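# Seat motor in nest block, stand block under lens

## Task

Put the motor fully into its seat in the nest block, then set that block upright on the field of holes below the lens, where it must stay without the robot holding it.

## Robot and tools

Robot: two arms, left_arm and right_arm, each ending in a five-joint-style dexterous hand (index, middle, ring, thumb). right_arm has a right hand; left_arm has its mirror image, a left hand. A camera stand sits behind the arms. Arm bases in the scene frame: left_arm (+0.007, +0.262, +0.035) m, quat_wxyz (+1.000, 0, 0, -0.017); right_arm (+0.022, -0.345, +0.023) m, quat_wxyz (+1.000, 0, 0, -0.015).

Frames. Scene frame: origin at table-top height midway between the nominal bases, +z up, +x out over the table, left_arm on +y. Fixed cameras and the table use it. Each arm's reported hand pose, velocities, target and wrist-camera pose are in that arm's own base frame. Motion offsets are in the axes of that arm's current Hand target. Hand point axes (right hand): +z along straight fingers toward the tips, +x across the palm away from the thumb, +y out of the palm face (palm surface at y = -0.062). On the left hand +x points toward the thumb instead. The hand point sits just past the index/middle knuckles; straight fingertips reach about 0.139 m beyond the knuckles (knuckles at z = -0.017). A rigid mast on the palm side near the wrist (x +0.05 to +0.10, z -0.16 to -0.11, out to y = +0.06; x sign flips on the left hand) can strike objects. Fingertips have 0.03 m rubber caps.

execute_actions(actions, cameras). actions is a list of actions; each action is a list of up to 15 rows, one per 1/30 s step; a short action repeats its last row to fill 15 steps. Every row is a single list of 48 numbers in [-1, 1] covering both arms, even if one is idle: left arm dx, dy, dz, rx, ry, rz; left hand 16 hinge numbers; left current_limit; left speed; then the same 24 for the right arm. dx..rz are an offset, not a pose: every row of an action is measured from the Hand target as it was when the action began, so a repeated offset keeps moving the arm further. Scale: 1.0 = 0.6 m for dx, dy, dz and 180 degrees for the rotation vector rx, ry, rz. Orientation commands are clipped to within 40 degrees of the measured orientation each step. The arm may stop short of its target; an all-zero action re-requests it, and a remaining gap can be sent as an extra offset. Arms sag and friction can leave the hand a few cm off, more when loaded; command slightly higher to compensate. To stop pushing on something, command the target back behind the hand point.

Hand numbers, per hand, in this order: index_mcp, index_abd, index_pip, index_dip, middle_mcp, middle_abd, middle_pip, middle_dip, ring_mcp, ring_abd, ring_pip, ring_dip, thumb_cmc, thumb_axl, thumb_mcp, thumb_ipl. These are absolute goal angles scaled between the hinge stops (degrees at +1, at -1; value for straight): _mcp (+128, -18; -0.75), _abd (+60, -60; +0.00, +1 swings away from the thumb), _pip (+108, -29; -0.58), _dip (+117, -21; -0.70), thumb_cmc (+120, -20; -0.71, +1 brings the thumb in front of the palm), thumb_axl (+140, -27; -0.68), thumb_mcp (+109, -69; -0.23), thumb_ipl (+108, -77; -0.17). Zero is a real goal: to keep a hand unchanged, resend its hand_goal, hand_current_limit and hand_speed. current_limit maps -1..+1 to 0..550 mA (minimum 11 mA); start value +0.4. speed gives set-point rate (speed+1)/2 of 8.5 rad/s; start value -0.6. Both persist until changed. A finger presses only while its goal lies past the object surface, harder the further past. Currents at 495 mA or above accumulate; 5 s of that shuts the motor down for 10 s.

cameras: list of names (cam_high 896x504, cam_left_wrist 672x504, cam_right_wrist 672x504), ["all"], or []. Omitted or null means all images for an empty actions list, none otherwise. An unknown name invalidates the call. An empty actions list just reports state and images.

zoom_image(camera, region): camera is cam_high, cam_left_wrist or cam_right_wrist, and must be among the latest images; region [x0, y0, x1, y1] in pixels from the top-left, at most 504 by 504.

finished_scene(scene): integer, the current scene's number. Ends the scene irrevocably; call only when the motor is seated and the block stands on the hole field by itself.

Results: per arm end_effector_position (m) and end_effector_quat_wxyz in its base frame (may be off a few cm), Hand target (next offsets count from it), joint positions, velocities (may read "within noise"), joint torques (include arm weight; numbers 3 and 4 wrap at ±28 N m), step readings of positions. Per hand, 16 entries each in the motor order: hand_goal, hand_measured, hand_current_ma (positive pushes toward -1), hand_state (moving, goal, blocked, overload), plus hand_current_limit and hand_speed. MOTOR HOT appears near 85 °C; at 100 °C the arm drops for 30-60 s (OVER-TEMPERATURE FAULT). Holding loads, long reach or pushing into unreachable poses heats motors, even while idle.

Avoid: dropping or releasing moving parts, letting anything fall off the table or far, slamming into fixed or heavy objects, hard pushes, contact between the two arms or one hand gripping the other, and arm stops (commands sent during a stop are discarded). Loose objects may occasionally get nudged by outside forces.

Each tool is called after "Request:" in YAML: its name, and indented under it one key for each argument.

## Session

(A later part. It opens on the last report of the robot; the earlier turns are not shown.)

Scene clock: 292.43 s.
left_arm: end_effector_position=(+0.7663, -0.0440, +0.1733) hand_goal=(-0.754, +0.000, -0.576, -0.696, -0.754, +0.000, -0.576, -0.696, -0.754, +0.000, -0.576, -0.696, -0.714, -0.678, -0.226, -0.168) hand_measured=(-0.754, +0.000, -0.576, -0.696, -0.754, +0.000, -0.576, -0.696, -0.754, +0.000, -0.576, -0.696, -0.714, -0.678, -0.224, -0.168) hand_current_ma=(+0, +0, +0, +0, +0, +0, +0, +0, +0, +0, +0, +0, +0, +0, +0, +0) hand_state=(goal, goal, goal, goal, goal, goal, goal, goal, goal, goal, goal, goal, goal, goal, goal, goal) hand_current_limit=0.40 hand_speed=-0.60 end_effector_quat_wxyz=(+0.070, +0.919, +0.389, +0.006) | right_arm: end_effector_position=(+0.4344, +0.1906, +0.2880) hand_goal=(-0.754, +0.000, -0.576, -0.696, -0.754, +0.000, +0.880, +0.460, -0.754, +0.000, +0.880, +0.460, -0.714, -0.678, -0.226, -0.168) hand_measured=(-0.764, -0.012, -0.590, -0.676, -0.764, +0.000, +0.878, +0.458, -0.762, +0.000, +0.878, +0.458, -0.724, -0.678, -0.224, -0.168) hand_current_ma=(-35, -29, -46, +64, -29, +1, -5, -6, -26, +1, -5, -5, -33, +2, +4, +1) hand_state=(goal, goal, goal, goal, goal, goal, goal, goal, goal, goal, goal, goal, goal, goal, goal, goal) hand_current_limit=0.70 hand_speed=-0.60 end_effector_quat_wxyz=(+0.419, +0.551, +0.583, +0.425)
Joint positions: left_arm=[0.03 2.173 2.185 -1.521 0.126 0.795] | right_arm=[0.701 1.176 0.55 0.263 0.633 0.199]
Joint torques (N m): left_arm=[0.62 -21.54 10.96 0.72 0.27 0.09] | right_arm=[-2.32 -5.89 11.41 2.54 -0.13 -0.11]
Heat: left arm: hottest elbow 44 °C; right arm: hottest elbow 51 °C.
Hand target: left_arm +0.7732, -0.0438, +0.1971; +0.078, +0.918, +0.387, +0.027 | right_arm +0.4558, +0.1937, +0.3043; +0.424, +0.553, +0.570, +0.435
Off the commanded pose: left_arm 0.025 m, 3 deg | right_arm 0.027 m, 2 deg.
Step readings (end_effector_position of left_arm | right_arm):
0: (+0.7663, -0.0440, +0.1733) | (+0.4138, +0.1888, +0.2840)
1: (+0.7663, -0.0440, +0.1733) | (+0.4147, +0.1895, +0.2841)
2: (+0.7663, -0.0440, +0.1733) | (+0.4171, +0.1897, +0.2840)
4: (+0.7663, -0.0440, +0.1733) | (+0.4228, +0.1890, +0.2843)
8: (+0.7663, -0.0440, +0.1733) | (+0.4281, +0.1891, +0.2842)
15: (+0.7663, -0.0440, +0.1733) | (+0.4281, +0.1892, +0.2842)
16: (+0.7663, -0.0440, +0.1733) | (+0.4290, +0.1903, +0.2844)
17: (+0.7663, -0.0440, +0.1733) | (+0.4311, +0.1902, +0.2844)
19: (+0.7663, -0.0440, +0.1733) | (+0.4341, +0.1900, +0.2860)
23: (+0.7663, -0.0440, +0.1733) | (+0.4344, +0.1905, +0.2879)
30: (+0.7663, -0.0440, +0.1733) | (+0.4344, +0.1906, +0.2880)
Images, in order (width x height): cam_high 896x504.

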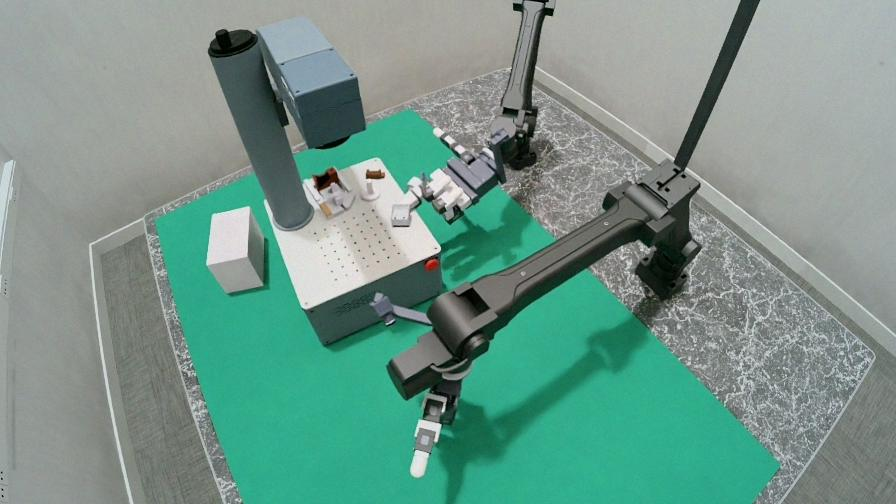

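Request:
execute_actions:
  actions:
    - [[0,0,0,0,0,0,-0.754,0,-0.576,-0.696,-0.754,0,-0.576,-0.696,-0.754,0,-0.576,-0.696,-0.714,-0.678,-0.226,-0.168,0.4,-0.6,0,0.0066,0.0242,0,0,0,-0.754,0,-0.576,-0.696,-0.754,0,0.88,0.46,-0.754,0,0.88,0.46,-0.714,-0.678,-0.226,-0.168,0.7,-0.6]]
    - [[0,0,0,0,0,0,-0.754,0,-0.576,-0.696,-0.754,0,-0.576,-0.696,-0.754,0,-0.576,-0.696,-0.714,-0.678,-0.226,-0.168,0.4,-0.6,0,0.0066,0.0242,0,0,0,-0.754,0,-0.576,-0.696,-0.754,0,0.88,0.46,-0.754,0,0.88,0.46,-0.714,-0.678,-0.226,-0.168,0.7,-0.6]]
  cameras: ["cam_high"]

Request:
zoom_image:
  camera: "cam_high"
  region: [370, 160, 440, 230]

Scene clock: 295.53 s.
left_arm: end_effector_position=(+0.7663, -0.0440, +0.1733) hand_goal=(-0.754, +0.000, -0.576, -0.696, -0.754, +0.000, -0.576, -0.696, -0.754, +0.000, -0.576, -0.696, -0.714, -0.678, -0.226, -0.168) hand_measured=(-0.754, +0.000, -0.576, -0.696, -0.754, +0.000, -0.576, -0.696, -0.754, +0.000, -0.576, -0.696, -0.714, -0.678, -0.224, -0.168) hand_current_ma=(+0, +0, +0, +0, +0, +0, +0, +0, +0, +0, +0, +0, +0, +0, +0, +0) hand_state=(goal, goal, goal, goal, goal, goal, goal, goal, goal, goal, goal, goal, goal, goal, goal, goal) hand_current_limit=0.40 hand_speed=-0.60 end_effector_quat_wxyz=(+0.070, +0.919, +0.389, +0.006) | right_arm: end_effector_position=(+0.4728, +0.1910, +0.2921) hand_goal=(-0.754, +0.000, -0.576, -0.696, -0.754, +0.000, +0.880, +0.460, -0.754, +0.000, +0.880, +0.460, -0.714, -0.678, -0.226, -0.168) hand_measured=(-0.760, -0.006, -0.562, -0.694, -0.764, +0.000, +0.878, +0.458, -0.762, +0.000, +0.878, +0.458, -0.724, -0.678, -0.224, -0.168) hand_current_ma=(-19, -15, +46, +5, -29, +1, -5, -6, -27, +1, -5, -5, -34, +2, +5, +1) hand_state=(goal, goal, goal, goal, goal, goal, goal, goal, goal, goal, goal, goal, goal, goal, goal, goal) hand_current_limit=0.70 hand_speed=-0.60 end_effector_quat_wxyz=(+0.422, +0.553, +0.579, +0.425)
Joint positions: left_arm=[0.03 2.173 2.185 -1.521 0.126 0.795] | right_arm=[0.635 1.266 0.627 0.294 0.58 0.175]
Joint torques (N m): left_arm=[0.73 -21.6 10.93 0.7 0.27 0.1] | right_arm=[-0.85 -8.94 10.19 2.35 0.04 -0.05]
Heat: left arm: hottest elbow 44 °C; right arm: hottest elbow 51 °C.
Hand target: left_arm +0.7732, -0.0438, +0.1971; +0.078, +0.918, +0.387, +0.027 | right_arm +0.4860, +0.1946, +0.3044; +0.424, +0.553, +0.570, +0.435
Off the commanded pose: left_arm 0.025 m, 3 deg | right_arm 0.018 m, 2 deg.
Step readings (end_effector_position of left_arm | right_arm):
0: (+0.7663, -0.0440, +0.1733) | (+0.4344, +0.1906, +0.2880)
1: (+0.7663, -0.0440, +0.1733) | (+0.4351, +0.1912, +0.2884)
2: (+0.7663, -0.0440, +0.1733) | (+0.4358, +0.1913, +0.2891)
4: (+0.7663, -0.0440, +0.1733) | (+0.4367, +0.1926, +0.2918)
8: (+0.7663, -0.0440, +0.1733) | (+0.4390, +0.1934, +0.2958)
15: (+0.7663, -0.0440, +0.1733) | (+0.4482, +0.1935, +0.2960)
16: (+0.7663, -0.0440, +0.1733) | (+0.4529, +0.1931, +0.2940)
17: (+0.7663, -0.0440, +0.1733) | (+0.4587, +0.1921, +0.2917)
19: (+0.7663, -0.0440, +0.1733) | (+0.4685, +0.1909, +0.2901)
23: (+0.7663, -0.0440, +0.1733) | (+0.4728, +0.1908, +0.2921)
30: (+0.7663, -0.0440, +0.1733) | (+0.4728, +0.1910, +0.2921)
Images, in order (width x height): cam_high 896x504.

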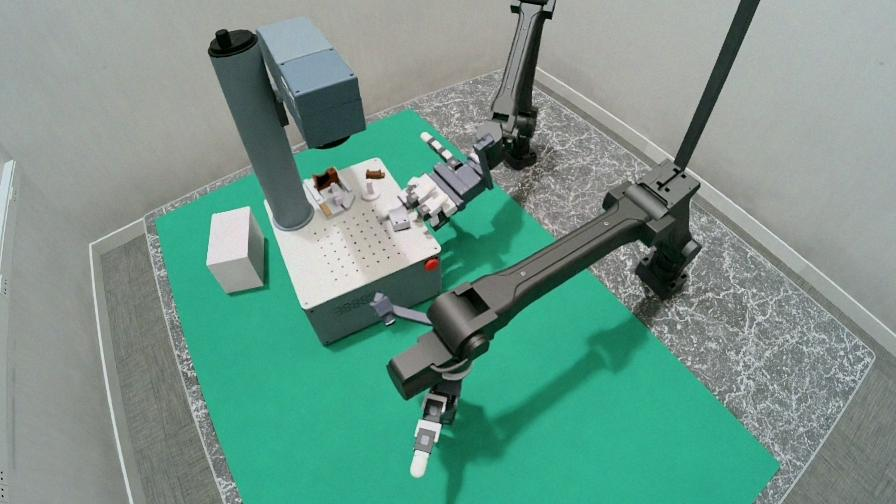

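Scaled by 7.200 from the camera's 896x504 image, which has a finer 1280x720 frame.

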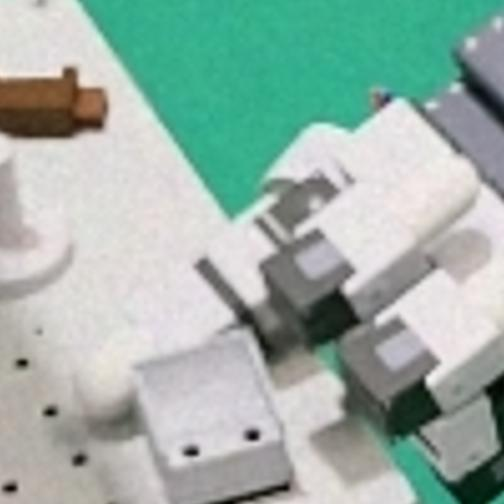

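Request:
execute_actions:
  actions:
    - [[0,0,0,0,0,0,-0.754,0,-0.576,-0.696,-0.754,0,-0.576,-0.696,-0.754,0,-0.576,-0.696,-0.714,-0.678,-0.226,-0.168,0.4,-0.6,-0.0167,-0.0044,-0.0161,0,0,0,-0.754,0,-0.576,-0.696,-0.754,0,0.88,0.46,-0.754,0,0.88,0.46,-0.714,-0.678,-0.226,-0.168,0.7,-0.6]]
    - [[0,0,0,0,0,0,-0.754,0,-0.576,-0.696,-0.754,0,-0.576,-0.696,-0.754,0,-0.576,-0.696,-0.714,-0.678,-0.226,-0.168,0.4,-0.6,0,-0.0227,-0.0836,0,0,0,-0.754,0,-0.576,-0.696,-0.754,0,0.88,0.46,-0.754,0,0.88,0.46,-0.714,-0.678,-0.226,-0.168,0.7,-0.6]]
    - [[0,0,0,0,0,0,-0.754,0,-0.576,-0.696,-0.754,0,-0.576,-0.696,-0.754,0,-0.576,-0.696,-0.714,-0.678,-0.226,-0.168,0.4,-0.6,0.0583,0.008,-0.002,0,0,0,-0.754,0,-0.576,-0.696,-0.754,0,0.88,0.46,-0.754,0,0.88,0.46,-0.714,-0.678,-0.226,-0.168,0.7,-0.6]]
  cameras: ["cam_high"]

Request:
zoom_image:
  camera: "cam_high"
  region: [370, 160, 440, 230]

Scene clock: 305.47 s.
left_arm: end_effector_position=(+0.7663, -0.0440, +0.1733) hand_goal=(-0.754, +0.000, -0.576, -0.696, -0.754, +0.000, -0.576, -0.696, -0.754, +0.000, -0.576, -0.696, -0.714, -0.678, -0.226, -0.168) hand_measured=(-0.754, +0.000, -0.576, -0.696, -0.754, +0.000, -0.576, -0.696, -0.754, +0.000, -0.576, -0.696, -0.714, -0.678, -0.224, -0.168) hand_current_ma=(+0, +0, +0, +0, +0, +0, +0, +0, +0, +0, +0, +0, +0, +0, +0, +0) hand_state=(goal, goal, goal, goal, goal, goal, goal, goal, goal, goal, goal, goal, goal, goal, goal, goal) hand_current_limit=0.40 hand_speed=-0.60 end_effector_quat_wxyz=(+0.070, +0.919, +0.389, +0.006) | right_arm: end_effector_position=(+0.4150, +0.2099, +0.2863) hand_goal=(-0.754, +0.000, -0.576, -0.696, -0.754, +0.000, +0.880, +0.460, -0.754, +0.000, +0.880, +0.460, -0.714, -0.678, -0.226, -0.168) hand_measured=(-0.756, -0.004, -0.572, -0.694, -0.764, +0.000, +0.878, +0.458, -0.762, +0.000, +0.878, +0.458, -0.724, -0.678, -0.224, -0.168) hand_current_ma=(-6, -10, +11, +7, -29, +1, -5, -6, -27, +1, -5, -5, -34, +2, +5, +1) hand_state=(goal, goal, goal, goal, goal, goal, goal, goal, goal, goal, goal, goal, goal, goal, goal, goal) hand_current_limit=0.70 hand_speed=-0.60 end_effector_quat_wxyz=(+0.425, +0.550, +0.584, +0.419)
Joint positions: left_arm=[0.03 2.173 2.185 -1.521 0.126 0.795] | right_arm=[0.79 1.178 0.552 0.23 0.729 0.234]
Joint torques (N m): left_arm=[0.62 -21.6 10.95 0.7 0.27 0.09] | right_arm=[0.26 -9 10.93 1.35 0.59 0.06]
Heat: left arm: hottest elbow 44 °C; right arm: hottest elbow 52 °C.
Hand target: left_arm +0.7732, -0.0438, +0.1971; +0.078, +0.918, +0.387, +0.027 | right_arm +0.4234, +0.2177, +0.3094; +0.424, +0.553, +0.570, +0.436
Off the commanded pose: left_arm 0.025 m, 3 deg | right_arm 0.026 m, 3 deg.
Step readings (end_effector_position of left_arm | right_arm):
0: (+0.7663, -0.0440, +0.1733) | (+0.4728, +0.1910, +0.2921)
1: (+0.7663, -0.0440, +0.1733) | (+0.4726, +0.1910, +0.2928)
2: (+0.7663, -0.0440, +0.1733) | (+0.4725, +0.1910, +0.2939)
4: (+0.7663, -0.0440, +0.1733) | (+0.4728, +0.1896, +0.2953)
8: (+0.7663, -0.0440, +0.1733) | (+0.4729, +0.1894, +0.2958)
15: (+0.7663, -0.0440, +0.1733) | (+0.4729, +0.1894, +0.2958)
16: (+0.7663, -0.0440, +0.1733) | (+0.4699, +0.1870, +0.2947)
17: (+0.7663, -0.0440, +0.1733) | (+0.4622, +0.1836, +0.2952)
19: (+0.7663, -0.0440, +0.1733) | (+0.4442, +0.1785, +0.2949)
23: (+0.7663, -0.0440, +0.1733) | (+0.4251, +0.1786, +0.3065)
30: (+0.7663, -0.0440, +0.1733) | (+0.4239, +0.1783, +0.3081)
31: (+0.7663, -0.0440, +0.1733) | (+0.4227, +0.1781, +0.3079)
32: (+0.7663, -0.0440, +0.1733) | (+0.4198, +0.1784, +0.3075)
34: (+0.7663, -0.0440, +0.1733) | (+0.4170, +0.1920, +0.3005)
38: (+0.7663, -0.0440, +0.1733) | (+0.4147, +0.2103, +0.2860)
45: (+0.7663, -0.0440, +0.1733) | (+0.4151, +0.2100, +0.2864)
Images, in order (width x height): cam_high 896x504.

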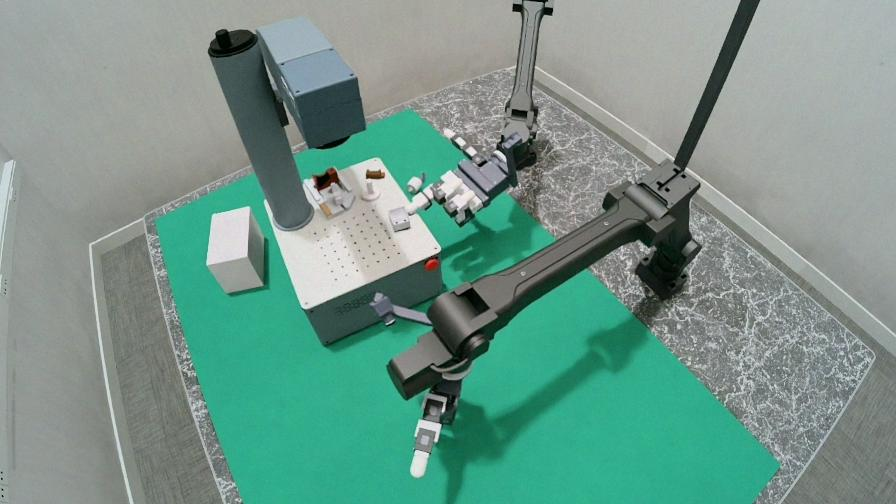

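Scaled by 7.200 from the camera's 896x504 image, which has a finer 1280x720 frame.

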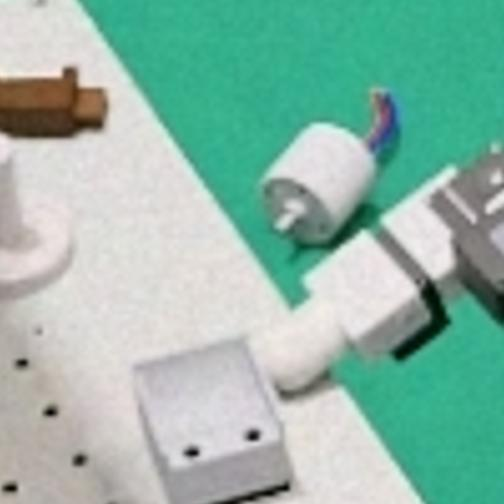

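Request:
execute_actions:
  actions:
    - [[0,0,0,0,0,0,-0.754,0,-0.576,-0.696,-0.754,0,-0.576,-0.696,-0.754,0,-0.576,-0.696,-0.714,-0.678,-0.226,-0.168,0.4,-0.6,0,0.0066,0.0242,0,0,0,-0.754,0,-0.576,-0.696,-0.754,0,0.88,0.46,-0.754,0,0.88,0.46,-0.714,-0.678,-0.226,-0.168,0.7,-0.6]]
    - [[0,0,0,0,0,0,-0.754,0,-0.576,-0.696,-0.754,0,-0.576,-0.696,-0.754,0,-0.576,-0.696,-0.714,-0.678,-0.226,-0.168,0.4,-0.6,0,0.0066,0.0242,0,0,0,-0.754,0,-0.576,-0.696,-0.754,0,0.88,0.46,-0.754,0,0.88,0.46,-0.714,-0.678,-0.226,-0.168,0.7,-0.6]]
  cameras: ["cam_high"]

Request:
zoom_image:
  camera: "cam_high"
  region: [370, 170, 440, 240]

Scene clock: 309.37 s.
left_arm: end_effector_position=(+0.7663, -0.0440, +0.1733) hand_goal=(-0.754, +0.000, -0.576, -0.696, -0.754, +0.000, -0.576, -0.696, -0.754, +0.000, -0.576, -0.696, -0.714, -0.678, -0.226, -0.168) hand_measured=(-0.754, +0.000, -0.576, -0.696, -0.754, +0.000, -0.576, -0.696, -0.754, +0.000, -0.576, -0.696, -0.714, -0.678, -0.224, -0.168) hand_current_ma=(+0, +0, +0, +0, +0, +0, +0, +0, +0, +0, +0, +0, +0, +0, +0, +0) hand_state=(goal, goal, goal, goal, goal, goal, goal, goal, goal, goal, goal, goal, goal, goal, goal, goal) hand_current_limit=0.40 hand_speed=-0.60 end_effector_quat_wxyz=(+0.070, +0.919, +0.389, +0.006) | right_arm: end_effector_position=(+0.4373, +0.2137, +0.2895) hand_goal=(-0.754, +0.000, -0.576, -0.696, -0.754, +0.000, +0.880, +0.460, -0.754, +0.000, +0.880, +0.460, -0.714, -0.678, -0.226, -0.168) hand_measured=(-0.766, -0.006, -0.588, -0.686, -0.764, +0.000, +0.878, +0.458, -0.762, +0.000, +0.878, +0.458, -0.724, -0.678, -0.224, -0.168) hand_current_ma=(-40, -12, -34, +30, -29, +1, -5, -6, -27, +1, -5, -5, -34, +2, +5, +1) hand_state=(goal, goal, goal, goal, goal, goal, goal, goal, goal, goal, goal, goal, goal, goal, goal, goal) hand_current_limit=0.70 hand_speed=-0.60 end_effector_quat_wxyz=(+0.420, +0.552, +0.585, +0.420)
Joint positions: left_arm=[0.03 2.173 2.185 -1.521 0.126 0.795] | right_arm=[0.75 1.223 0.6 0.234 0.683 0.225]
Joint torques (N m): left_arm=[0.67 -21.48 10.92 0.69 0.27 0.09] | right_arm=[-1.44 -8 11.06 2.55 0.21 -0.12]
Heat: left arm: hottest elbow 44 °C; right arm: hottest elbow 53 °C.
Hand target: left_arm +0.7732, -0.0438, +0.1971; +0.078, +0.918, +0.387, +0.027 | right_arm +0.4535, +0.2185, +0.3094; +0.424, +0.553, +0.570, +0.435
Off the commanded pose: left_arm 0.025 m, 3 deg | right_arm 0.026 m, 2 deg.
Step readings (end_effector_position of left_arm | right_arm):
0: (+0.7663, -0.0440, +0.1733) | (+0.4150, +0.2098, +0.2863)
1: (+0.7663, -0.0440, +0.1733) | (+0.4157, +0.2109, +0.2863)
2: (+0.7663, -0.0440, +0.1733) | (+0.4174, +0.2114, +0.2864)
4: (+0.7663, -0.0440, +0.1733) | (+0.4215, +0.2123, +0.2877)
8: (+0.7663, -0.0440, +0.1733) | (+0.4252, +0.2130, +0.2880)
15: (+0.7663, -0.0440, +0.1733) | (+0.4252, +0.2130, +0.2880)
16: (+0.7663, -0.0440, +0.1733) | (+0.4262, +0.2136, +0.2880)
17: (+0.7663, -0.0440, +0.1733) | (+0.4284, +0.2138, +0.2877)
19: (+0.7663, -0.0440, +0.1733) | (+0.4343, +0.2133, +0.2880)
23: (+0.7663, -0.0440, +0.1733) | (+0.4373, +0.2136, +0.2895)
30: (+0.7663, -0.0440, +0.1733) | (+0.4373, +0.2137, +0.2895)
Images, in order (width x height): cam_high 896x504.

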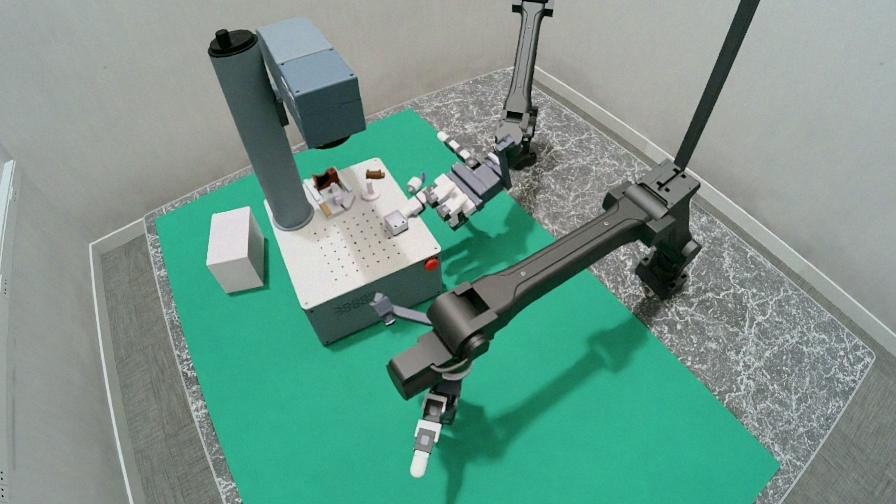

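Scaled by 7.200 from the camera's 896x504 image, which has a finer 1280x720 frame.

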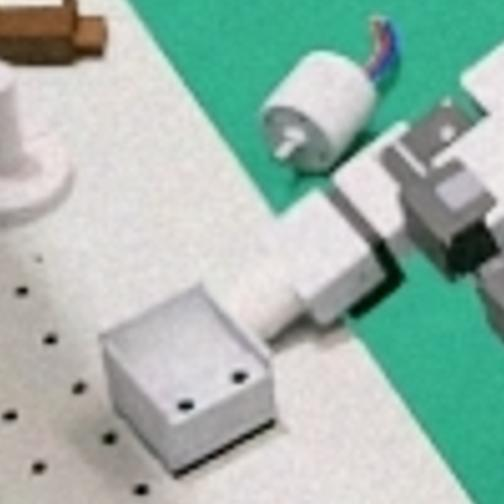

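Request:
execute_actions:
  actions:
    - [[0,0,0,0,0,0,-0.754,0,-0.576,-0.696,-0.754,0,-0.576,-0.696,-0.754,0,-0.576,-0.696,-0.714,-0.678,-0.226,-0.168,0.4,-0.6,0,0.0044,0.0161,0,0,0,-0.754,0,-0.576,-0.696,-0.754,0,0.88,0.46,-0.754,0,0.88,0.46,-0.714,-0.678,-0.226,-0.168,0.7,-0.6]]
  cameras: ["cam_high"]

Request:
zoom_image:
  camera: "cam_high"
  region: [370, 170, 440, 240]

Scene clock: 313.27 s.
left_arm: end_effector_position=(+0.7663, -0.0440, +0.1733) hand_goal=(-0.754, +0.000, -0.576, -0.696, -0.754, +0.000, -0.576, -0.696, -0.754, +0.000, -0.576, -0.696, -0.714, -0.678, -0.226, -0.168) hand_measured=(-0.754, +0.000, -0.576, -0.696, -0.754, +0.000, -0.576, -0.696, -0.754, +0.000, -0.576, -0.696, -0.714, -0.678, -0.224, -0.168) hand_current_ma=(+0, +0, +0, +0, +0, +0, +0, +0, +0, +0, +0, +0, +0, +0, +0, +0) hand_state=(goal, goal, goal, goal, goal, goal, goal, goal, goal, goal, goal, goal, goal, goal, goal, goal) hand_current_limit=0.40 hand_speed=-0.60 end_effector_quat_wxyz=(+0.070, +0.919, +0.389, +0.006) | right_arm: end_effector_position=(+0.4388, +0.2162, +0.2924) hand_goal=(-0.754, +0.000, -0.576, -0.696, -0.754, +0.000, +0.880, +0.460, -0.754, +0.000, +0.880, +0.460, -0.714, -0.678, -0.226, -0.168) hand_measured=(-0.780, -0.026, -0.600, -0.684, -0.764, +0.000, +0.878, +0.458, -0.762, +0.000, +0.878, +0.458, -0.724, -0.678, -0.224, -0.168) hand_current_ma=(-96, -80, -83, +35, -29, +1, -5, -6, -27, +1, -5, -5, -34, +2, +5, +1) hand_state=(blocked, blocked, blocked, goal, goal, goal, goal, goal, goal, goal, goal, goal, goal, goal, goal, goal) hand_current_limit=0.70 hand_speed=-0.60 end_effector_quat_wxyz=(+0.420, +0.549, +0.586, +0.423)
Joint positions: left_arm=[0.03 2.173 2.185 -1.521 0.126 0.795] | right_arm=[0.75 1.226 0.606 0.24 0.678 0.216]
Joint torques (N m): left_arm=[0.56 -21.42 10.96 0.7 0.27 0.08] | right_arm=[-2.96 -6.53 11.74 2.69 -0.34 -0.11]
Heat: left arm: hottest elbow 44 °C; right arm: hottest elbow 52 °C.
Hand target: left_arm +0.7732, -0.0438, +0.1971; +0.078, +0.918, +0.387, +0.027 | right_arm +0.4634, +0.2189, +0.3093; +0.424, +0.553, +0.570, +0.435
Off the commanded pose: left_arm 0.025 m, 3 deg | right_arm 0.030 m, 2 deg.
Step readings (end_effector_position of left_arm | right_arm):
0: (+0.7663, -0.0440, +0.1733) | (+0.4373, +0.2137, +0.2895)
1: (+0.7663, -0.0440, +0.1733) | (+0.4375, +0.2143, +0.2899)
2: (+0.7663, -0.0440, +0.1733) | (+0.4378, +0.2146, +0.2900)
4: (+0.7663, -0.0440, +0.1733) | (+0.4383, +0.2153, +0.2913)
8: (+0.7663, -0.0440, +0.1733) | (+0.4388, +0.2161, +0.2924)
15: (+0.7663, -0.0440, +0.1733) | (+0.4388, +0.2162, +0.2924)
Images, in order (width x height): cam_high 896x504.

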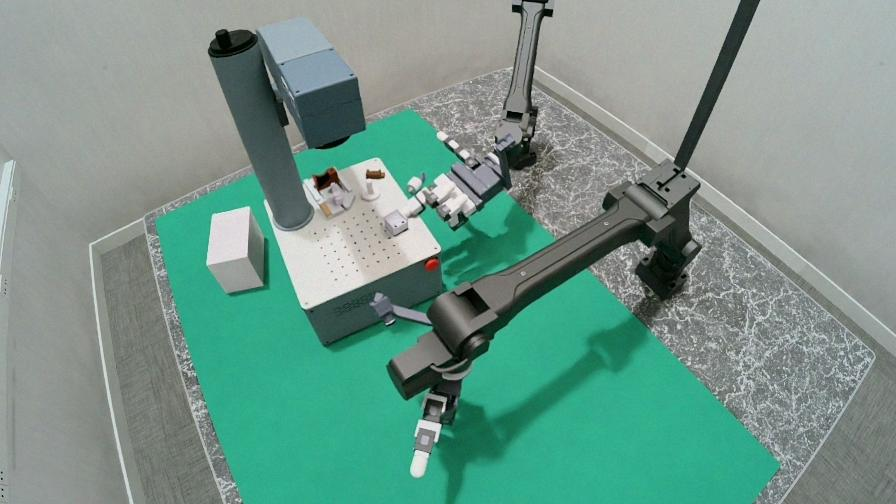

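Scaled by 7.200 from the camera's 896x504 image, which has a finer 1280x720 frame.

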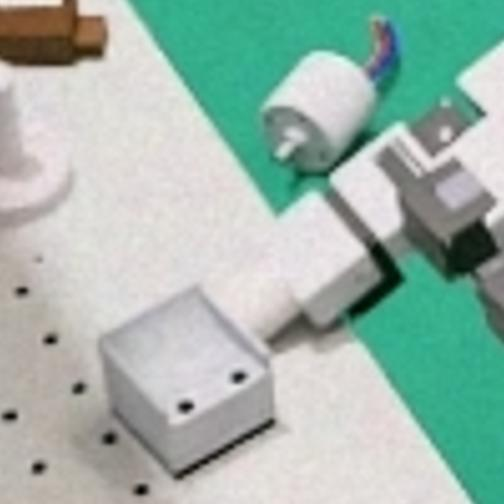

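Request:
execute_actions:
  actions:
    - [[0,0,0,0,0,0,-0.754,0,-0.576,-0.696,-0.754,0,-0.576,-0.696,-0.754,0,-0.576,-0.696,-0.714,-0.678,-0.226,-0.168,0.4,-0.6,0,0.0044,0.0161,0,0,0,-0.754,0,-0.576,-0.696,-0.754,0,0.88,0.46,-0.754,0,0.88,0.46,-0.714,-0.678,-0.226,-0.168,0.75,-0.6]]
  cameras: ["cam_high"]

Request:
zoom_image:
  camera: "cam_high"
  region: [370, 170, 440, 240]

Scene clock: 315.03 s.
left_arm: end_effector_position=(+0.7663, -0.0440, +0.1733) hand_goal=(-0.754, +0.000, -0.576, -0.696, -0.754, +0.000, -0.576, -0.696, -0.754, +0.000, -0.576, -0.696, -0.714, -0.678, -0.226, -0.168) hand_measured=(-0.754, +0.000, -0.576, -0.696, -0.754, +0.000, -0.576, -0.696, -0.754, +0.000, -0.576, -0.696, -0.714, -0.678, -0.224, -0.168) hand_current_ma=(+0, +0, +0, +0, +0, +0, +0, +0, +0, +0, +0, +0, +0, +0, +0, +0) hand_state=(goal, goal, goal, goal, goal, goal, goal, goal, goal, goal, goal, goal, goal, goal, goal, goal) hand_current_limit=0.40 hand_speed=-0.60 end_effector_quat_wxyz=(+0.070, +0.919, +0.389, +0.006) | right_arm: end_effector_position=(+0.4614, +0.2155, +0.2920) hand_goal=(-0.754, +0.000, -0.576, -0.696, -0.754, +0.000, +0.880, +0.460, -0.754, +0.000, +0.880, +0.460, -0.714, -0.678, -0.226, -0.168) hand_measured=(-0.746, -0.002, -0.576, -0.696, -0.764, +0.000, +0.878, +0.458, -0.762, +0.000, +0.878, +0.458, -0.726, -0.678, -0.224, -0.168) hand_current_ma=(+25, -3, +0, +0, -29, +1, -5, -6, -27, +1, -5, -5, -35, +2, +5, +1) hand_state=(goal, goal, goal, goal, goal, goal, goal, goal, goal, goal, goal, goal, goal, goal, goal, goal) hand_current_limit=0.75 hand_speed=-0.60 end_effector_quat_wxyz=(+0.421, +0.553, +0.583, +0.421)
Joint positions: left_arm=[0.03 2.173 2.185 -1.521 0.126 0.795] | right_arm=[0.709 1.278 0.648 0.256 0.647 0.205]
Joint torques (N m): left_arm=[0.62 -21.36 10.95 0.75 0.27 0.09] | right_arm=[-0.85 -9.64 10.33 2.41 0.25 -0.08]
Heat: left arm: hottest elbow 44 °C; right arm: hottest elbow 52 °C.
Hand target: left_arm +0.7732, -0.0438, +0.1971; +0.078, +0.918, +0.387, +0.027 | right_arm +0.4734, +0.2192, +0.3094; +0.424, +0.553, +0.570, +0.435
Off the commanded pose: left_arm 0.025 m, 3 deg | right_arm 0.021 m, 2 deg.
Step readings (end_effector_position of left_arm | right_arm):
0: (+0.7663, -0.0440, +0.1733) | (+0.4388, +0.2162, +0.2924)
1: (+0.7663, -0.0440, +0.1733) | (+0.4395, +0.2165, +0.2925)
2: (+0.7663, -0.0440, +0.1733) | (+0.4400, +0.2165, +0.2930)
4: (+0.7663, -0.0440, +0.1733) | (+0.4410, +0.2173, +0.2955)
8: (+0.7663, -0.0440, +0.1733) | (+0.4489, +0.2178, +0.2982)
15: (+0.7663, -0.0440, +0.1733) | (+0.4614, +0.2155, +0.2920)
Images, in order (width x height): cam_high 896x504.

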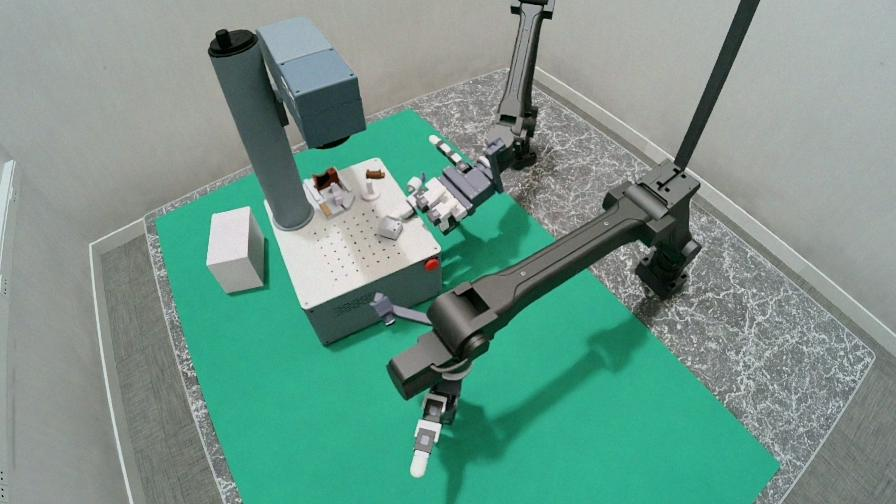

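Scaled by 7.200 from the camera's 896x504 image, which has a finer 1280x720 frame.

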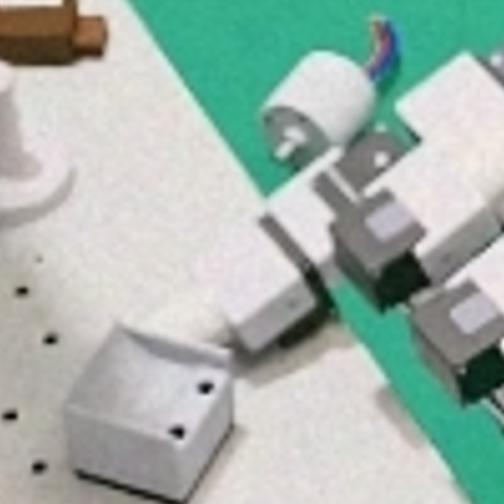

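Request:
execute_actions:
  actions:
    - [[0,0,0,0,0,0,-0.754,0,-0.576,-0.696,-0.754,0,-0.576,-0.696,-0.754,0,-0.576,-0.696,-0.714,-0.678,-0.226,-0.168,0.4,-0.6,-0.01,-0.0175,-0.0643,0,0,0,-0.754,0,-0.576,-0.696,-0.754,0,0.88,0.46,-0.754,0,0.88,0.46,-0.714,-0.678,-0.226,-0.168,0.4,-0.6]]
    - [[0,0,0,0,0,0,-0.754,0,-0.576,-0.696,-0.754,0,-0.576,-0.696,-0.754,0,-0.576,-0.696,-0.714,-0.678,-0.226,-0.168,0.4,-0.6,0,0.008,-0.002,0,-0.0536,0.0144,-0.754,0,-0.576,-0.696,-0.754,0,-0.576,-0.696,-0.754,0,0.88,0.46,-0.714,-0.678,-0.226,-0.168,0.7,-0.6]]
    - [[0,0,0,0,0,0,-0.754,0,-0.576,-0.696,-0.754,0,-0.576,-0.696,-0.754,0,-0.576,-0.696,-0.714,-0.678,-0.226,-0.168,0.4,-0.6,0.03,0,0,0,0,0,-0.754,0,-0.576,-0.696,-0.754,0,-0.576,-0.696,-0.754,0,0.88,0.46,-0.714,-0.678,-0.226,-0.168,0.7,-0.6]]
  cameras: ["cam_high"]

Request:
zoom_image:
  camera: "cam_high"
  region: [370, 170, 440, 240]

Scene clock: 324.37 s.
left_arm: end_effector_position=(+0.7663, -0.0440, +0.1733) hand_goal=(-0.754, +0.000, -0.576, -0.696, -0.754, +0.000, -0.576, -0.696, -0.754, +0.000, -0.576, -0.696, -0.714, -0.678, -0.226, -0.168) hand_measured=(-0.754, +0.000, -0.576, -0.696, -0.754, +0.000, -0.576, -0.696, -0.754, +0.000, -0.576, -0.696, -0.714, -0.678, -0.224, -0.168) hand_current_ma=(+0, +0, +0, +0, +0, +0, +0, +0, +0, +0, +0, +0, +0, +0, +0, +0) hand_state=(goal, goal, goal, goal, goal, goal, goal, goal, goal, goal, goal, goal, goal, goal, goal, goal) hand_current_limit=0.40 hand_speed=-0.60 end_effector_quat_wxyz=(+0.070, +0.919, +0.389, +0.006) | right_arm: end_effector_position=(+0.4302, +0.2175, +0.2981) hand_goal=(-0.754, +0.000, -0.576, -0.696, -0.754, +0.000, -0.576, -0.696, -0.754, +0.000, +0.880, +0.460, -0.714, -0.678, -0.226, -0.168) hand_measured=(-0.764, +0.000, -0.576, -0.696, -0.764, +0.000, -0.576, -0.694, -0.762, +0.002, +0.878, +0.458, -0.726, -0.678, -0.224, -0.168) hand_current_ma=(-29, -1, +0, +0, -31, +2, +1, +7, -28, +2, -5, -5, -35, +2, +4, +3) hand_state=(goal, goal, goal, goal, goal, goal, goal, goal, goal, goal, goal, goal, goal, goal, goal, goal) hand_current_limit=0.70 hand_speed=-0.60 end_effector_quat_wxyz=(+0.464, +0.600, +0.527, +0.383)
Joint positions: left_arm=[0.03 2.173 2.185 -1.521 0.126 0.795] | right_arm=[0.83 1.289 0.69 0.119 0.933 0.365]
Joint torques (N m): left_arm=[0.62 -21.54 10.97 0.72 0.27 0.1] | right_arm=[1.03 -10.11 10.59 1.2 0.77 0.04]
Heat: left arm: hottest elbow 44 °C; right arm: hottest elbow 53 °C.
Hand target: left_arm +0.7732, -0.0438, +0.1971; +0.078, +0.918, +0.387, +0.027 | right_arm +0.4363, +0.2299, +0.3142; +0.460, +0.600, +0.520, +0.397
Off the commanded pose: left_arm 0.025 m, 3 deg | right_arm 0.021 m, 2 deg.
Step readings (end_effector_position of left_arm | right_arm):
0: (+0.7663, -0.0440, +0.1733) | (+0.4614, +0.2155, +0.2920)
1: (+0.7663, -0.0440, +0.1733) | (+0.4598, +0.2138, +0.2931)
2: (+0.7663, -0.0440, +0.1733) | (+0.4562, +0.2114, +0.2944)
4: (+0.7663, -0.0440, +0.1733) | (+0.4463, +0.2088, +0.2989)
8: (+0.7663, -0.0440, +0.1733) | (+0.4365, +0.2080, +0.3123)
15: (+0.7663, -0.0440, +0.1733) | (+0.4353, +0.2078, +0.3150)
16: (+0.7663, -0.0440, +0.1733) | (+0.4333, +0.2009, +0.3156)
17: (+0.7663, -0.0440, +0.1733) | (+0.4278, +0.1938, +0.3169)
19: (+0.7663, -0.0440, +0.1733) | (+0.4264, +0.1924, +0.3105)
23: (+0.7663, -0.0440, +0.1733) | (+0.4278, +0.2023, +0.2926)
30: (+0.7663, -0.0440, +0.1733) | (+0.4279, +0.2016, +0.2901)
31: (+0.7663, -0.0440, +0.1733) | (+0.4276, +0.2019, +0.2912)
32: (+0.7663, -0.0440, +0.1733) | (+0.4269, +0.2032, +0.2925)
34: (+0.7663, -0.0440, +0.1733) | (+0.4287, +0.2091, +0.2948)
38: (+0.7663, -0.0440, +0.1733) | (+0.4304, +0.2176, +0.2985)
45: (+0.7663, -0.0440, +0.1733) | (+0.4302, +0.2176, +0.2981)
Images, in order (width x height): cam_high 896x504.

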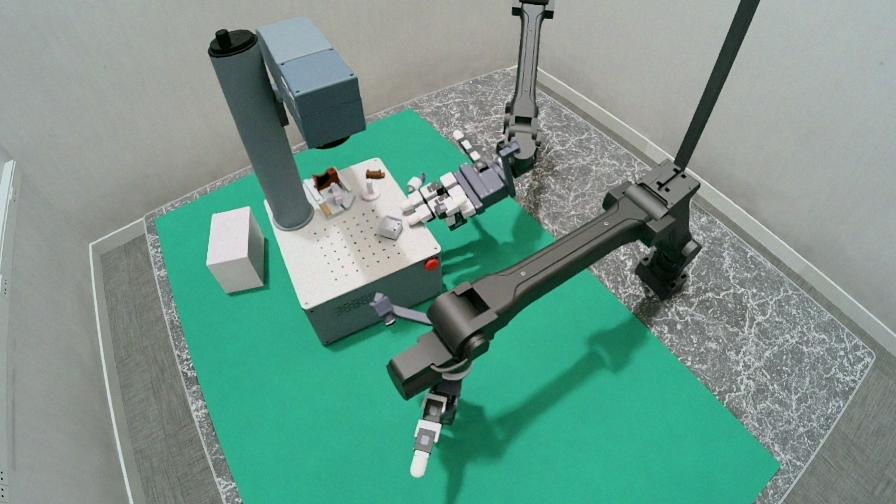

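Scaled by 7.200 from the camera's 896x504 image, which has a finer 1280x720 frame.

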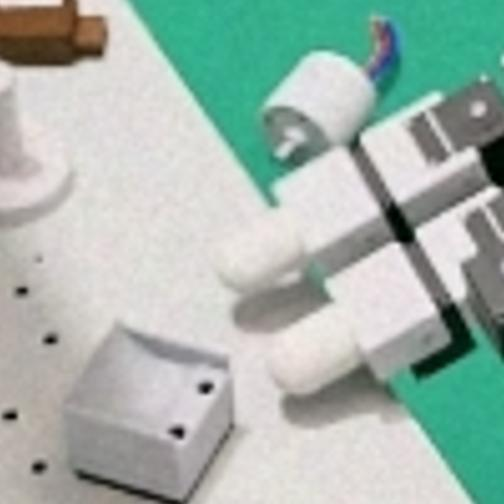

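Request:
execute_actions:
  actions:
    - [[0,0,0,0,0,0,-0.754,0,-0.576,-0.696,-0.754,0,-0.576,-0.696,-0.754,0,-0.576,-0.696,-0.714,-0.678,-0.226,-0.168,0.4,-0.6,0.046,0,0,0,0,0,-0.754,0,-0.576,-0.696,-0.754,0,-0.576,-0.696,-0.754,0,0.88,0.46,-0.714,-0.678,-0.226,-0.168,0.7,-0.6]]
    - [[0,0,0,0,0,0,-0.754,0,-0.576,-0.696,-0.754,0,-0.576,-0.696,-0.754,0,-0.576,-0.696,-0.714,-0.678,-0.226,-0.168,0.4,-0.6,0,0.0109,0.0402,0,0,0,-0.754,0,-0.576,-0.696,-0.754,0,-0.576,-0.696,-0.754,0,0.88,0.46,-0.714,-0.678,-0.226,-0.168,0.7,-0.6]]
  cameras: ["cam_high"]

Request:
zoom_image:
  camera: "cam_high"
  region: [370, 170, 440, 240]

Scene clock: 328.53 s.
left_arm: end_effector_position=(+0.7663, -0.0440, +0.1733) hand_goal=(-0.754, +0.000, -0.576, -0.696, -0.754, +0.000, -0.576, -0.696, -0.754, +0.000, -0.576, -0.696, -0.714, -0.678, -0.226, -0.168) hand_measured=(-0.754, +0.000, -0.576, -0.696, -0.754, +0.000, -0.576, -0.696, -0.754, +0.000, -0.576, -0.696, -0.714, -0.678, -0.224, -0.168) hand_current_ma=(+0, +0, +0, +0, +0, +0, +0, +0, +0, +0, +0, +0, +0, +0, +0, +0) hand_state=(goal, goal, goal, goal, goal, goal, goal, goal, goal, goal, goal, goal, goal, goal, goal, goal) hand_current_limit=0.40 hand_speed=-0.60 end_effector_quat_wxyz=(+0.070, +0.919, +0.389, +0.006) | right_arm: end_effector_position=(+0.4450, +0.2520, +0.2983) hand_goal=(-0.754, +0.000, -0.576, -0.696, -0.754, +0.000, -0.576, -0.696, -0.754, +0.000, +0.880, +0.460, -0.714, -0.678, -0.226, -0.168) hand_measured=(-0.764, +0.000, -0.576, -0.696, -0.790, -0.006, -0.606, -0.694, -0.762, +0.002, +0.878, +0.458, -0.726, -0.678, -0.224, -0.168) hand_current_ma=(-31, +0, -1, +0, -141, -14, -104, +6, -28, +2, -5, -5, -35, +2, +4, +3) hand_state=(goal, goal, goal, goal, blocked, goal, blocked, goal, goal, goal, goal, goal, goal, goal, goal, goal) hand_current_limit=0.70 hand_speed=-0.60 end_effector_quat_wxyz=(+0.459, +0.593, +0.539, +0.384)
Joint positions: left_arm=[0.03 2.173 2.185 -1.521 0.126 0.795] | right_arm=[0.856 1.369 0.773 0.101 0.931 0.369]
Joint torques (N m): left_arm=[0.67 -21.54 10.97 0.73 0.26 0.09] | right_arm=[-2.49 -9.99 11.14 2.45 0.37 -0.09]
Heat: left arm: hottest elbow 45 °C; right arm: hottest elbow 53 °C.
Hand target: left_arm +0.7732, -0.0438, +0.1971; +0.078, +0.918, +0.387, +0.027 | right_arm +0.4651, +0.2536, +0.3141; +0.460, +0.600, +0.520, +0.397
Off the commanded pose: left_arm 0.025 m, 3 deg | right_arm 0.026 m, 3 deg.
Step readings (end_effector_position of left_arm | right_arm):
0: (+0.7663, -0.0440, +0.1733) | (+0.4302, +0.2175, +0.2981)
1: (+0.7663, -0.0440, +0.1733) | (+0.4298, +0.2185, +0.2991)
2: (+0.7663, -0.0440, +0.1733) | (+0.4293, +0.2204, +0.3002)
4: (+0.7663, -0.0440, +0.1733) | (+0.4324, +0.2313, +0.3001)
8: (+0.7663, -0.0440, +0.1733) | (+0.4351, +0.2471, +0.2972)
15: (+0.7663, -0.0440, +0.1733) | (+0.4349, +0.2471, +0.2961)
16: (+0.7663, -0.0440, +0.1733) | (+0.4366, +0.2484, +0.2955)
17: (+0.7663, -0.0440, +0.1733) | (+0.4395, +0.2501, +0.2949)
19: (+0.7663, -0.0440, +0.1733) | (+0.4440, +0.2504, +0.2961)
23: (+0.7663, -0.0440, +0.1733) | (+0.4449, +0.2516, +0.2982)
30: (+0.7663, -0.0440, +0.1733) | (+0.4450, +0.2519, +0.2983)
Images, in order (width x height): cam_high 896x504.

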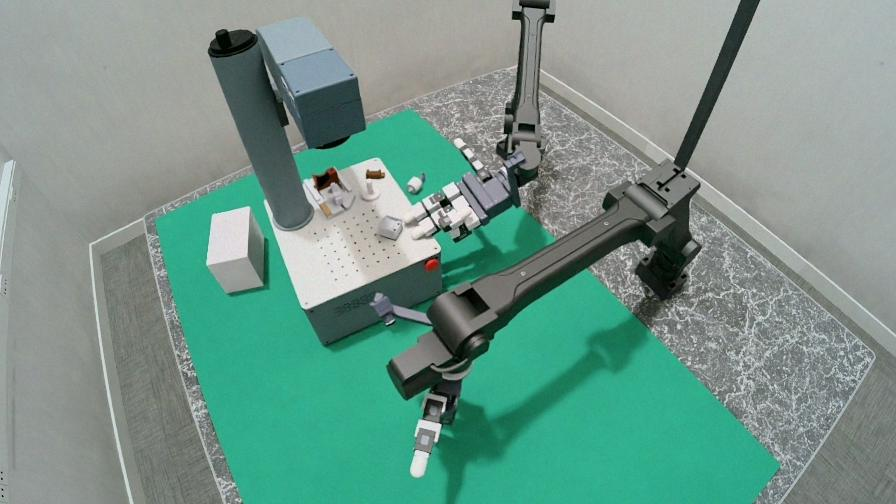

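Scaled by 7.200 from the camera's 896x504 image, which has a finer 1280x720 frame.

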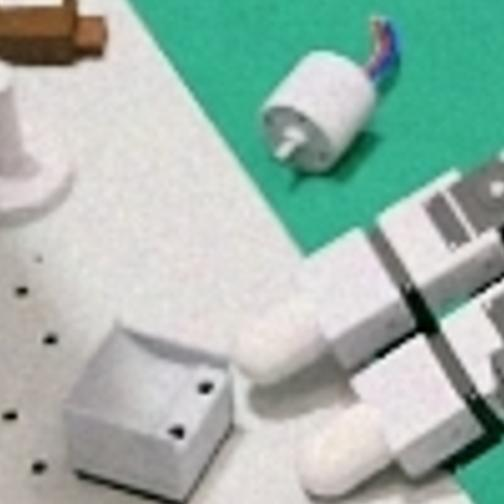

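Request:
zoom_image:
  camera: "cam_high"
  region: [385, 205, 435, 255]

Scaled by 10.080 from the camera's 896x504 image, which has a finer 1280x720 frame.

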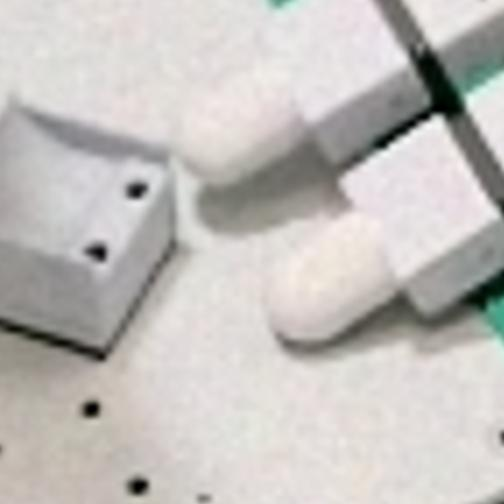

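Request:
execute_actions:
  actions: []
  cameras: ["cam_right_wrist"]

Scene clock: 337.53 s.
left_arm: end_effector_position=(+0.7663, -0.0440, +0.1733) hand_goal=(-0.754, +0.000, -0.576, -0.696, -0.754, +0.000, -0.576, -0.696, -0.754, +0.000, -0.576, -0.696, -0.714, -0.678, -0.226, -0.168) hand_measured=(-0.754, +0.000, -0.576, -0.696, -0.754, +0.000, -0.576, -0.696, -0.754, +0.000, -0.576, -0.696, -0.714, -0.678, -0.224, -0.168) hand_current_ma=(+0, +0, +0, +0, +0, +0, +0, +0, +0, +0, +0, +0, +0, +0, +0, +0) hand_state=(goal, goal, goal, goal, goal, goal, goal, goal, goal, goal, goal, goal, goal, goal, goal, goal) hand_current_limit=0.40 hand_speed=-0.60 end_effector_quat_wxyz=(+0.070, +0.919, +0.389, +0.006) | right_arm: end_effector_position=(+0.4450, +0.2520, +0.2983) hand_goal=(-0.754, +0.000, -0.576, -0.696, -0.754, +0.000, -0.576, -0.696, -0.754, +0.000, +0.880, +0.460, -0.714, -0.678, -0.226, -0.168) hand_measured=(-0.764, +0.000, -0.576, -0.696, -0.790, -0.006, -0.606, -0.694, -0.762, +0.002, +0.878, +0.458, -0.726, -0.678, -0.224, -0.168) hand_current_ma=(-31, +0, -1, +0, -141, -14, -104, +6, -28, +2, -5, -5, -35, +2, +4, +3) hand_state=(goal, goal, goal, goal, blocked, goal, blocked, goal, goal, goal, goal, goal, goal, goal, goal, goal) hand_current_limit=0.70 hand_speed=-0.60 end_effector_quat_wxyz=(+0.459, +0.593, +0.539, +0.384)
Joint positions: left_arm=[0.03 2.173 2.185 -1.521 0.126 0.795] | right_arm=[0.856 1.369 0.773 0.101 0.931 0.369]
Joint velocities: within noise
Joint torques (N m): left_arm=[0.62 -21.48 10.99 0.73 0.28 0.09] | right_arm=[-2.49 -10.11 11.14 2.45 0.37 -0.09]
Heat: left arm: hottest elbow 45 °C; right arm: hottest elbow 55 °C.
Hand target: left_arm +0.7732, -0.0438, +0.1971; +0.078, +0.918, +0.387, +0.027 | right_arm +0.4651, +0.2536, +0.3141; +0.460, +0.600, +0.520, +0.397
Off the commanded pose: left_arm 0.025 m, 3 deg | right_arm 0.026 m, 3 deg.
Images, in order (width x height): cam_right_wrist 672x504.

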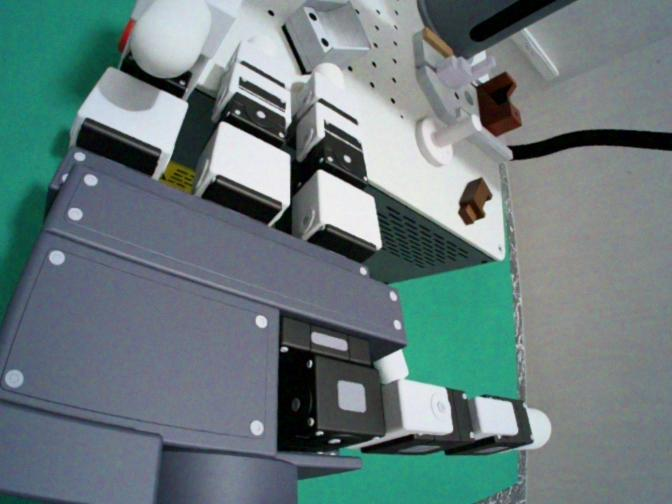

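Request:
zoom_image:
  camera: "cam_right_wrist"
  region: [220, 0, 420, 150]

Scaled by 2.520 from the camera's 672x504 image, which has a finer 960x720 frame.

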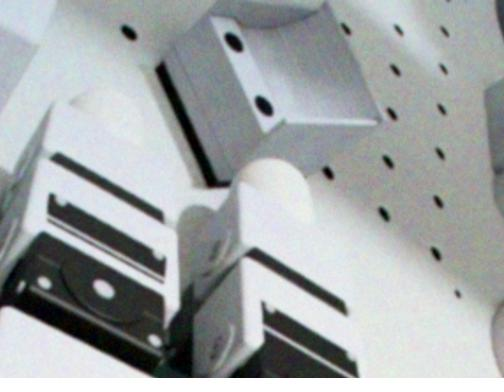

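Request:
execute_actions:
  actions:
    - [[0,0,0,0,0,0,-0.754,0,-0.576,-0.696,-0.754,0,-0.576,-0.696,-0.754,0,-0.576,-0.696,-0.714,-0.678,-0.226,-0.168,0.4,-0.6,0,-0.004,-0.0322,0,0,0,-0.754,0,-0.576,-0.696,-0.754,0,-0.576,-0.696,-0.754,0,0.88,0.46,-0.714,-0.678,-0.226,-0.168,0.7,-0.6]]
    - [[0,0,0,0,0,0,-0.754,0,-0.576,-0.696,-0.754,0,-0.576,-0.696,-0.754,0,-0.576,-0.696,-0.714,-0.678,-0.226,-0.168,0.4,-0.6,-0.025,0.004,0,0,0,0,-0.754,0,-0.576,-0.696,-0.754,0,-0.576,-0.696,-0.754,0,0.88,0.46,-0.714,-0.678,-0.226,-0.168,0.7,-0.6]]
    - [[0,0,0,0,0,0,-0.754,0,-0.576,-0.696,-0.754,0,-0.576,-0.696,-0.754,0,-0.576,-0.696,-0.714,-0.678,-0.226,-0.168,0.4,-0.6,0,0.0087,0.0322,0,0,0,-0.754,0,-0.576,-0.696,-0.754,0,-0.576,-0.696,-0.754,0,0.88,0.46,-0.714,-0.678,-0.226,-0.168,0.7,-0.6]]
  cameras: ["cam_right_wrist"]

Request:
zoom_image:
  camera: "cam_right_wrist"
  region: [220, 0, 420, 150]

Scene clock: 342.73 s.
left_arm: end_effector_position=(+0.7663, -0.0440, +0.1733) hand_goal=(-0.754, +0.000, -0.576, -0.696, -0.754, +0.000, -0.576, -0.696, -0.754, +0.000, -0.576, -0.696, -0.714, -0.678, -0.226, -0.168) hand_measured=(-0.754, +0.000, -0.576, -0.696, -0.754, +0.000, -0.576, -0.696, -0.754, +0.000, -0.576, -0.696, -0.714, -0.678, -0.224, -0.168) hand_current_ma=(+0, +0, +0, +0, +0, +0, +0, +0, +0, +0, +0, +0, +0, +0, +0, +0) hand_state=(goal, goal, goal, goal, goal, goal, goal, goal, goal, goal, goal, goal, goal, goal, goal, goal) hand_current_limit=0.40 hand_speed=-0.60 end_effector_quat_wxyz=(+0.070, +0.919, +0.389, +0.006) | right_arm: end_effector_position=(+0.4562, +0.2337, +0.3045) hand_goal=(-0.754, +0.000, -0.576, -0.696, -0.754, +0.000, -0.576, -0.696, -0.754, +0.000, +0.880, +0.460, -0.714, -0.678, -0.226, -0.168) hand_measured=(-0.764, +0.000, -0.576, -0.696, -0.776, +0.002, -0.584, -0.694, -0.762, +0.002, +0.878, +0.458, -0.726, -0.678, -0.224, -0.168) hand_current_ma=(-31, +0, -1, +0, -80, +4, -21, +6, -28, +2, -5, -5, -35, +2, +3, +3) hand_state=(goal, goal, goal, goal, blocked, goal, goal, goal, goal, goal, goal, goal, goal, goal, goal, goal) hand_current_limit=0.70 hand_speed=-0.60 end_effector_quat_wxyz=(+0.460, +0.600, +0.531, +0.382)
Joint positions: left_arm=[0.03 2.173 2.185 -1.521 0.126 0.795] | right_arm=[0.808 1.351 0.773 0.1 0.903 0.355]
Joint torques (N m): left_arm=[0.56 -21.48 11 0.73 0.27 0.1] | right_arm=[-0.32 -11.4 9.69 2.43 0.59 -0.11]
Heat: left arm: hottest elbow 45 °C; right arm: hottest elbow 55 °C.
Hand target: left_arm +0.7732, -0.0438, +0.1971; +0.078, +0.918, +0.387, +0.027 | right_arm +0.4643, +0.2386, +0.3191; +0.460, +0.600, +0.520, +0.397
Off the commanded pose: left_arm 0.025 m, 3 deg | right_arm 0.017 m, 2 deg.
Step readings (end_effector_position of left_arm | right_arm):
0: (+0.7663, -0.0440, +0.1733) | (+0.4450, +0.2520, +0.2983)
1: (+0.7663, -0.0440, +0.1733) | (+0.4444, +0.2511, +0.2989)
2: (+0.7663, -0.0440, +0.1733) | (+0.4434, +0.2504, +0.2994)
4: (+0.7663, -0.0440, +0.1733) | (+0.4429, +0.2492, +0.2996)
8: (+0.7663, -0.0440, +0.1733) | (+0.4428, +0.2488, +0.2993)
15: (+0.7663, -0.0440, +0.1733) | (+0.4427, +0.2486, +0.2993)
16: (+0.7663, -0.0440, +0.1733) | (+0.4427, +0.2489, +0.2999)
17: (+0.7663, -0.0440, +0.1733) | (+0.4428, +0.2492, +0.3008)
19: (+0.7663, -0.0440, +0.1733) | (+0.4420, +0.2485, +0.3046)
23: (+0.7663, -0.0440, +0.1733) | (+0.4400, +0.2463, +0.3124)
30: (+0.7663, -0.0440, +0.1733) | (+0.4398, +0.2458, +0.3136)
31: (+0.7663, -0.0440, +0.1733) | (+0.4412, +0.2464, +0.3127)
32: (+0.7663, -0.0440, +0.1733) | (+0.4439, +0.2470, +0.3114)
34: (+0.7663, -0.0440, +0.1733) | (+0.4493, +0.2416, +0.3092)
38: (+0.7663, -0.0440, +0.1733) | (+0.4557, +0.2335, +0.3052)
45: (+0.7663, -0.0440, +0.1733) | (+0.4562, +0.2336, +0.3045)
Images, in order (width x height): cam_right_wrist 672x504.

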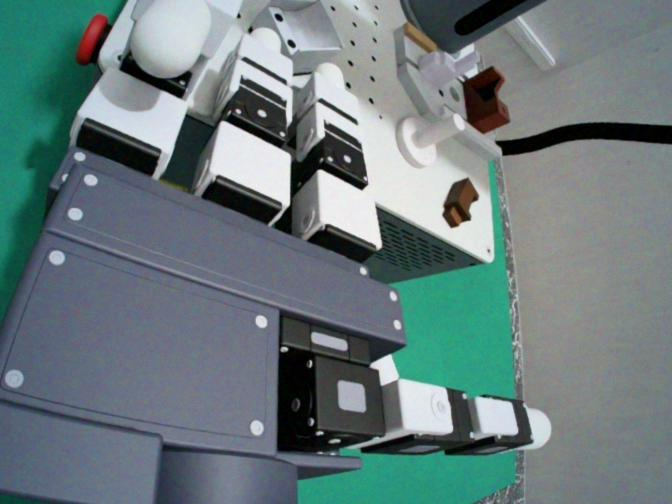

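Scaled by 2.520 from the camera's 672x504 image, which has a finer 960x720 frame.

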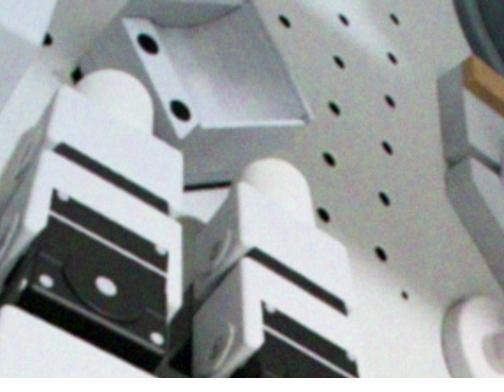

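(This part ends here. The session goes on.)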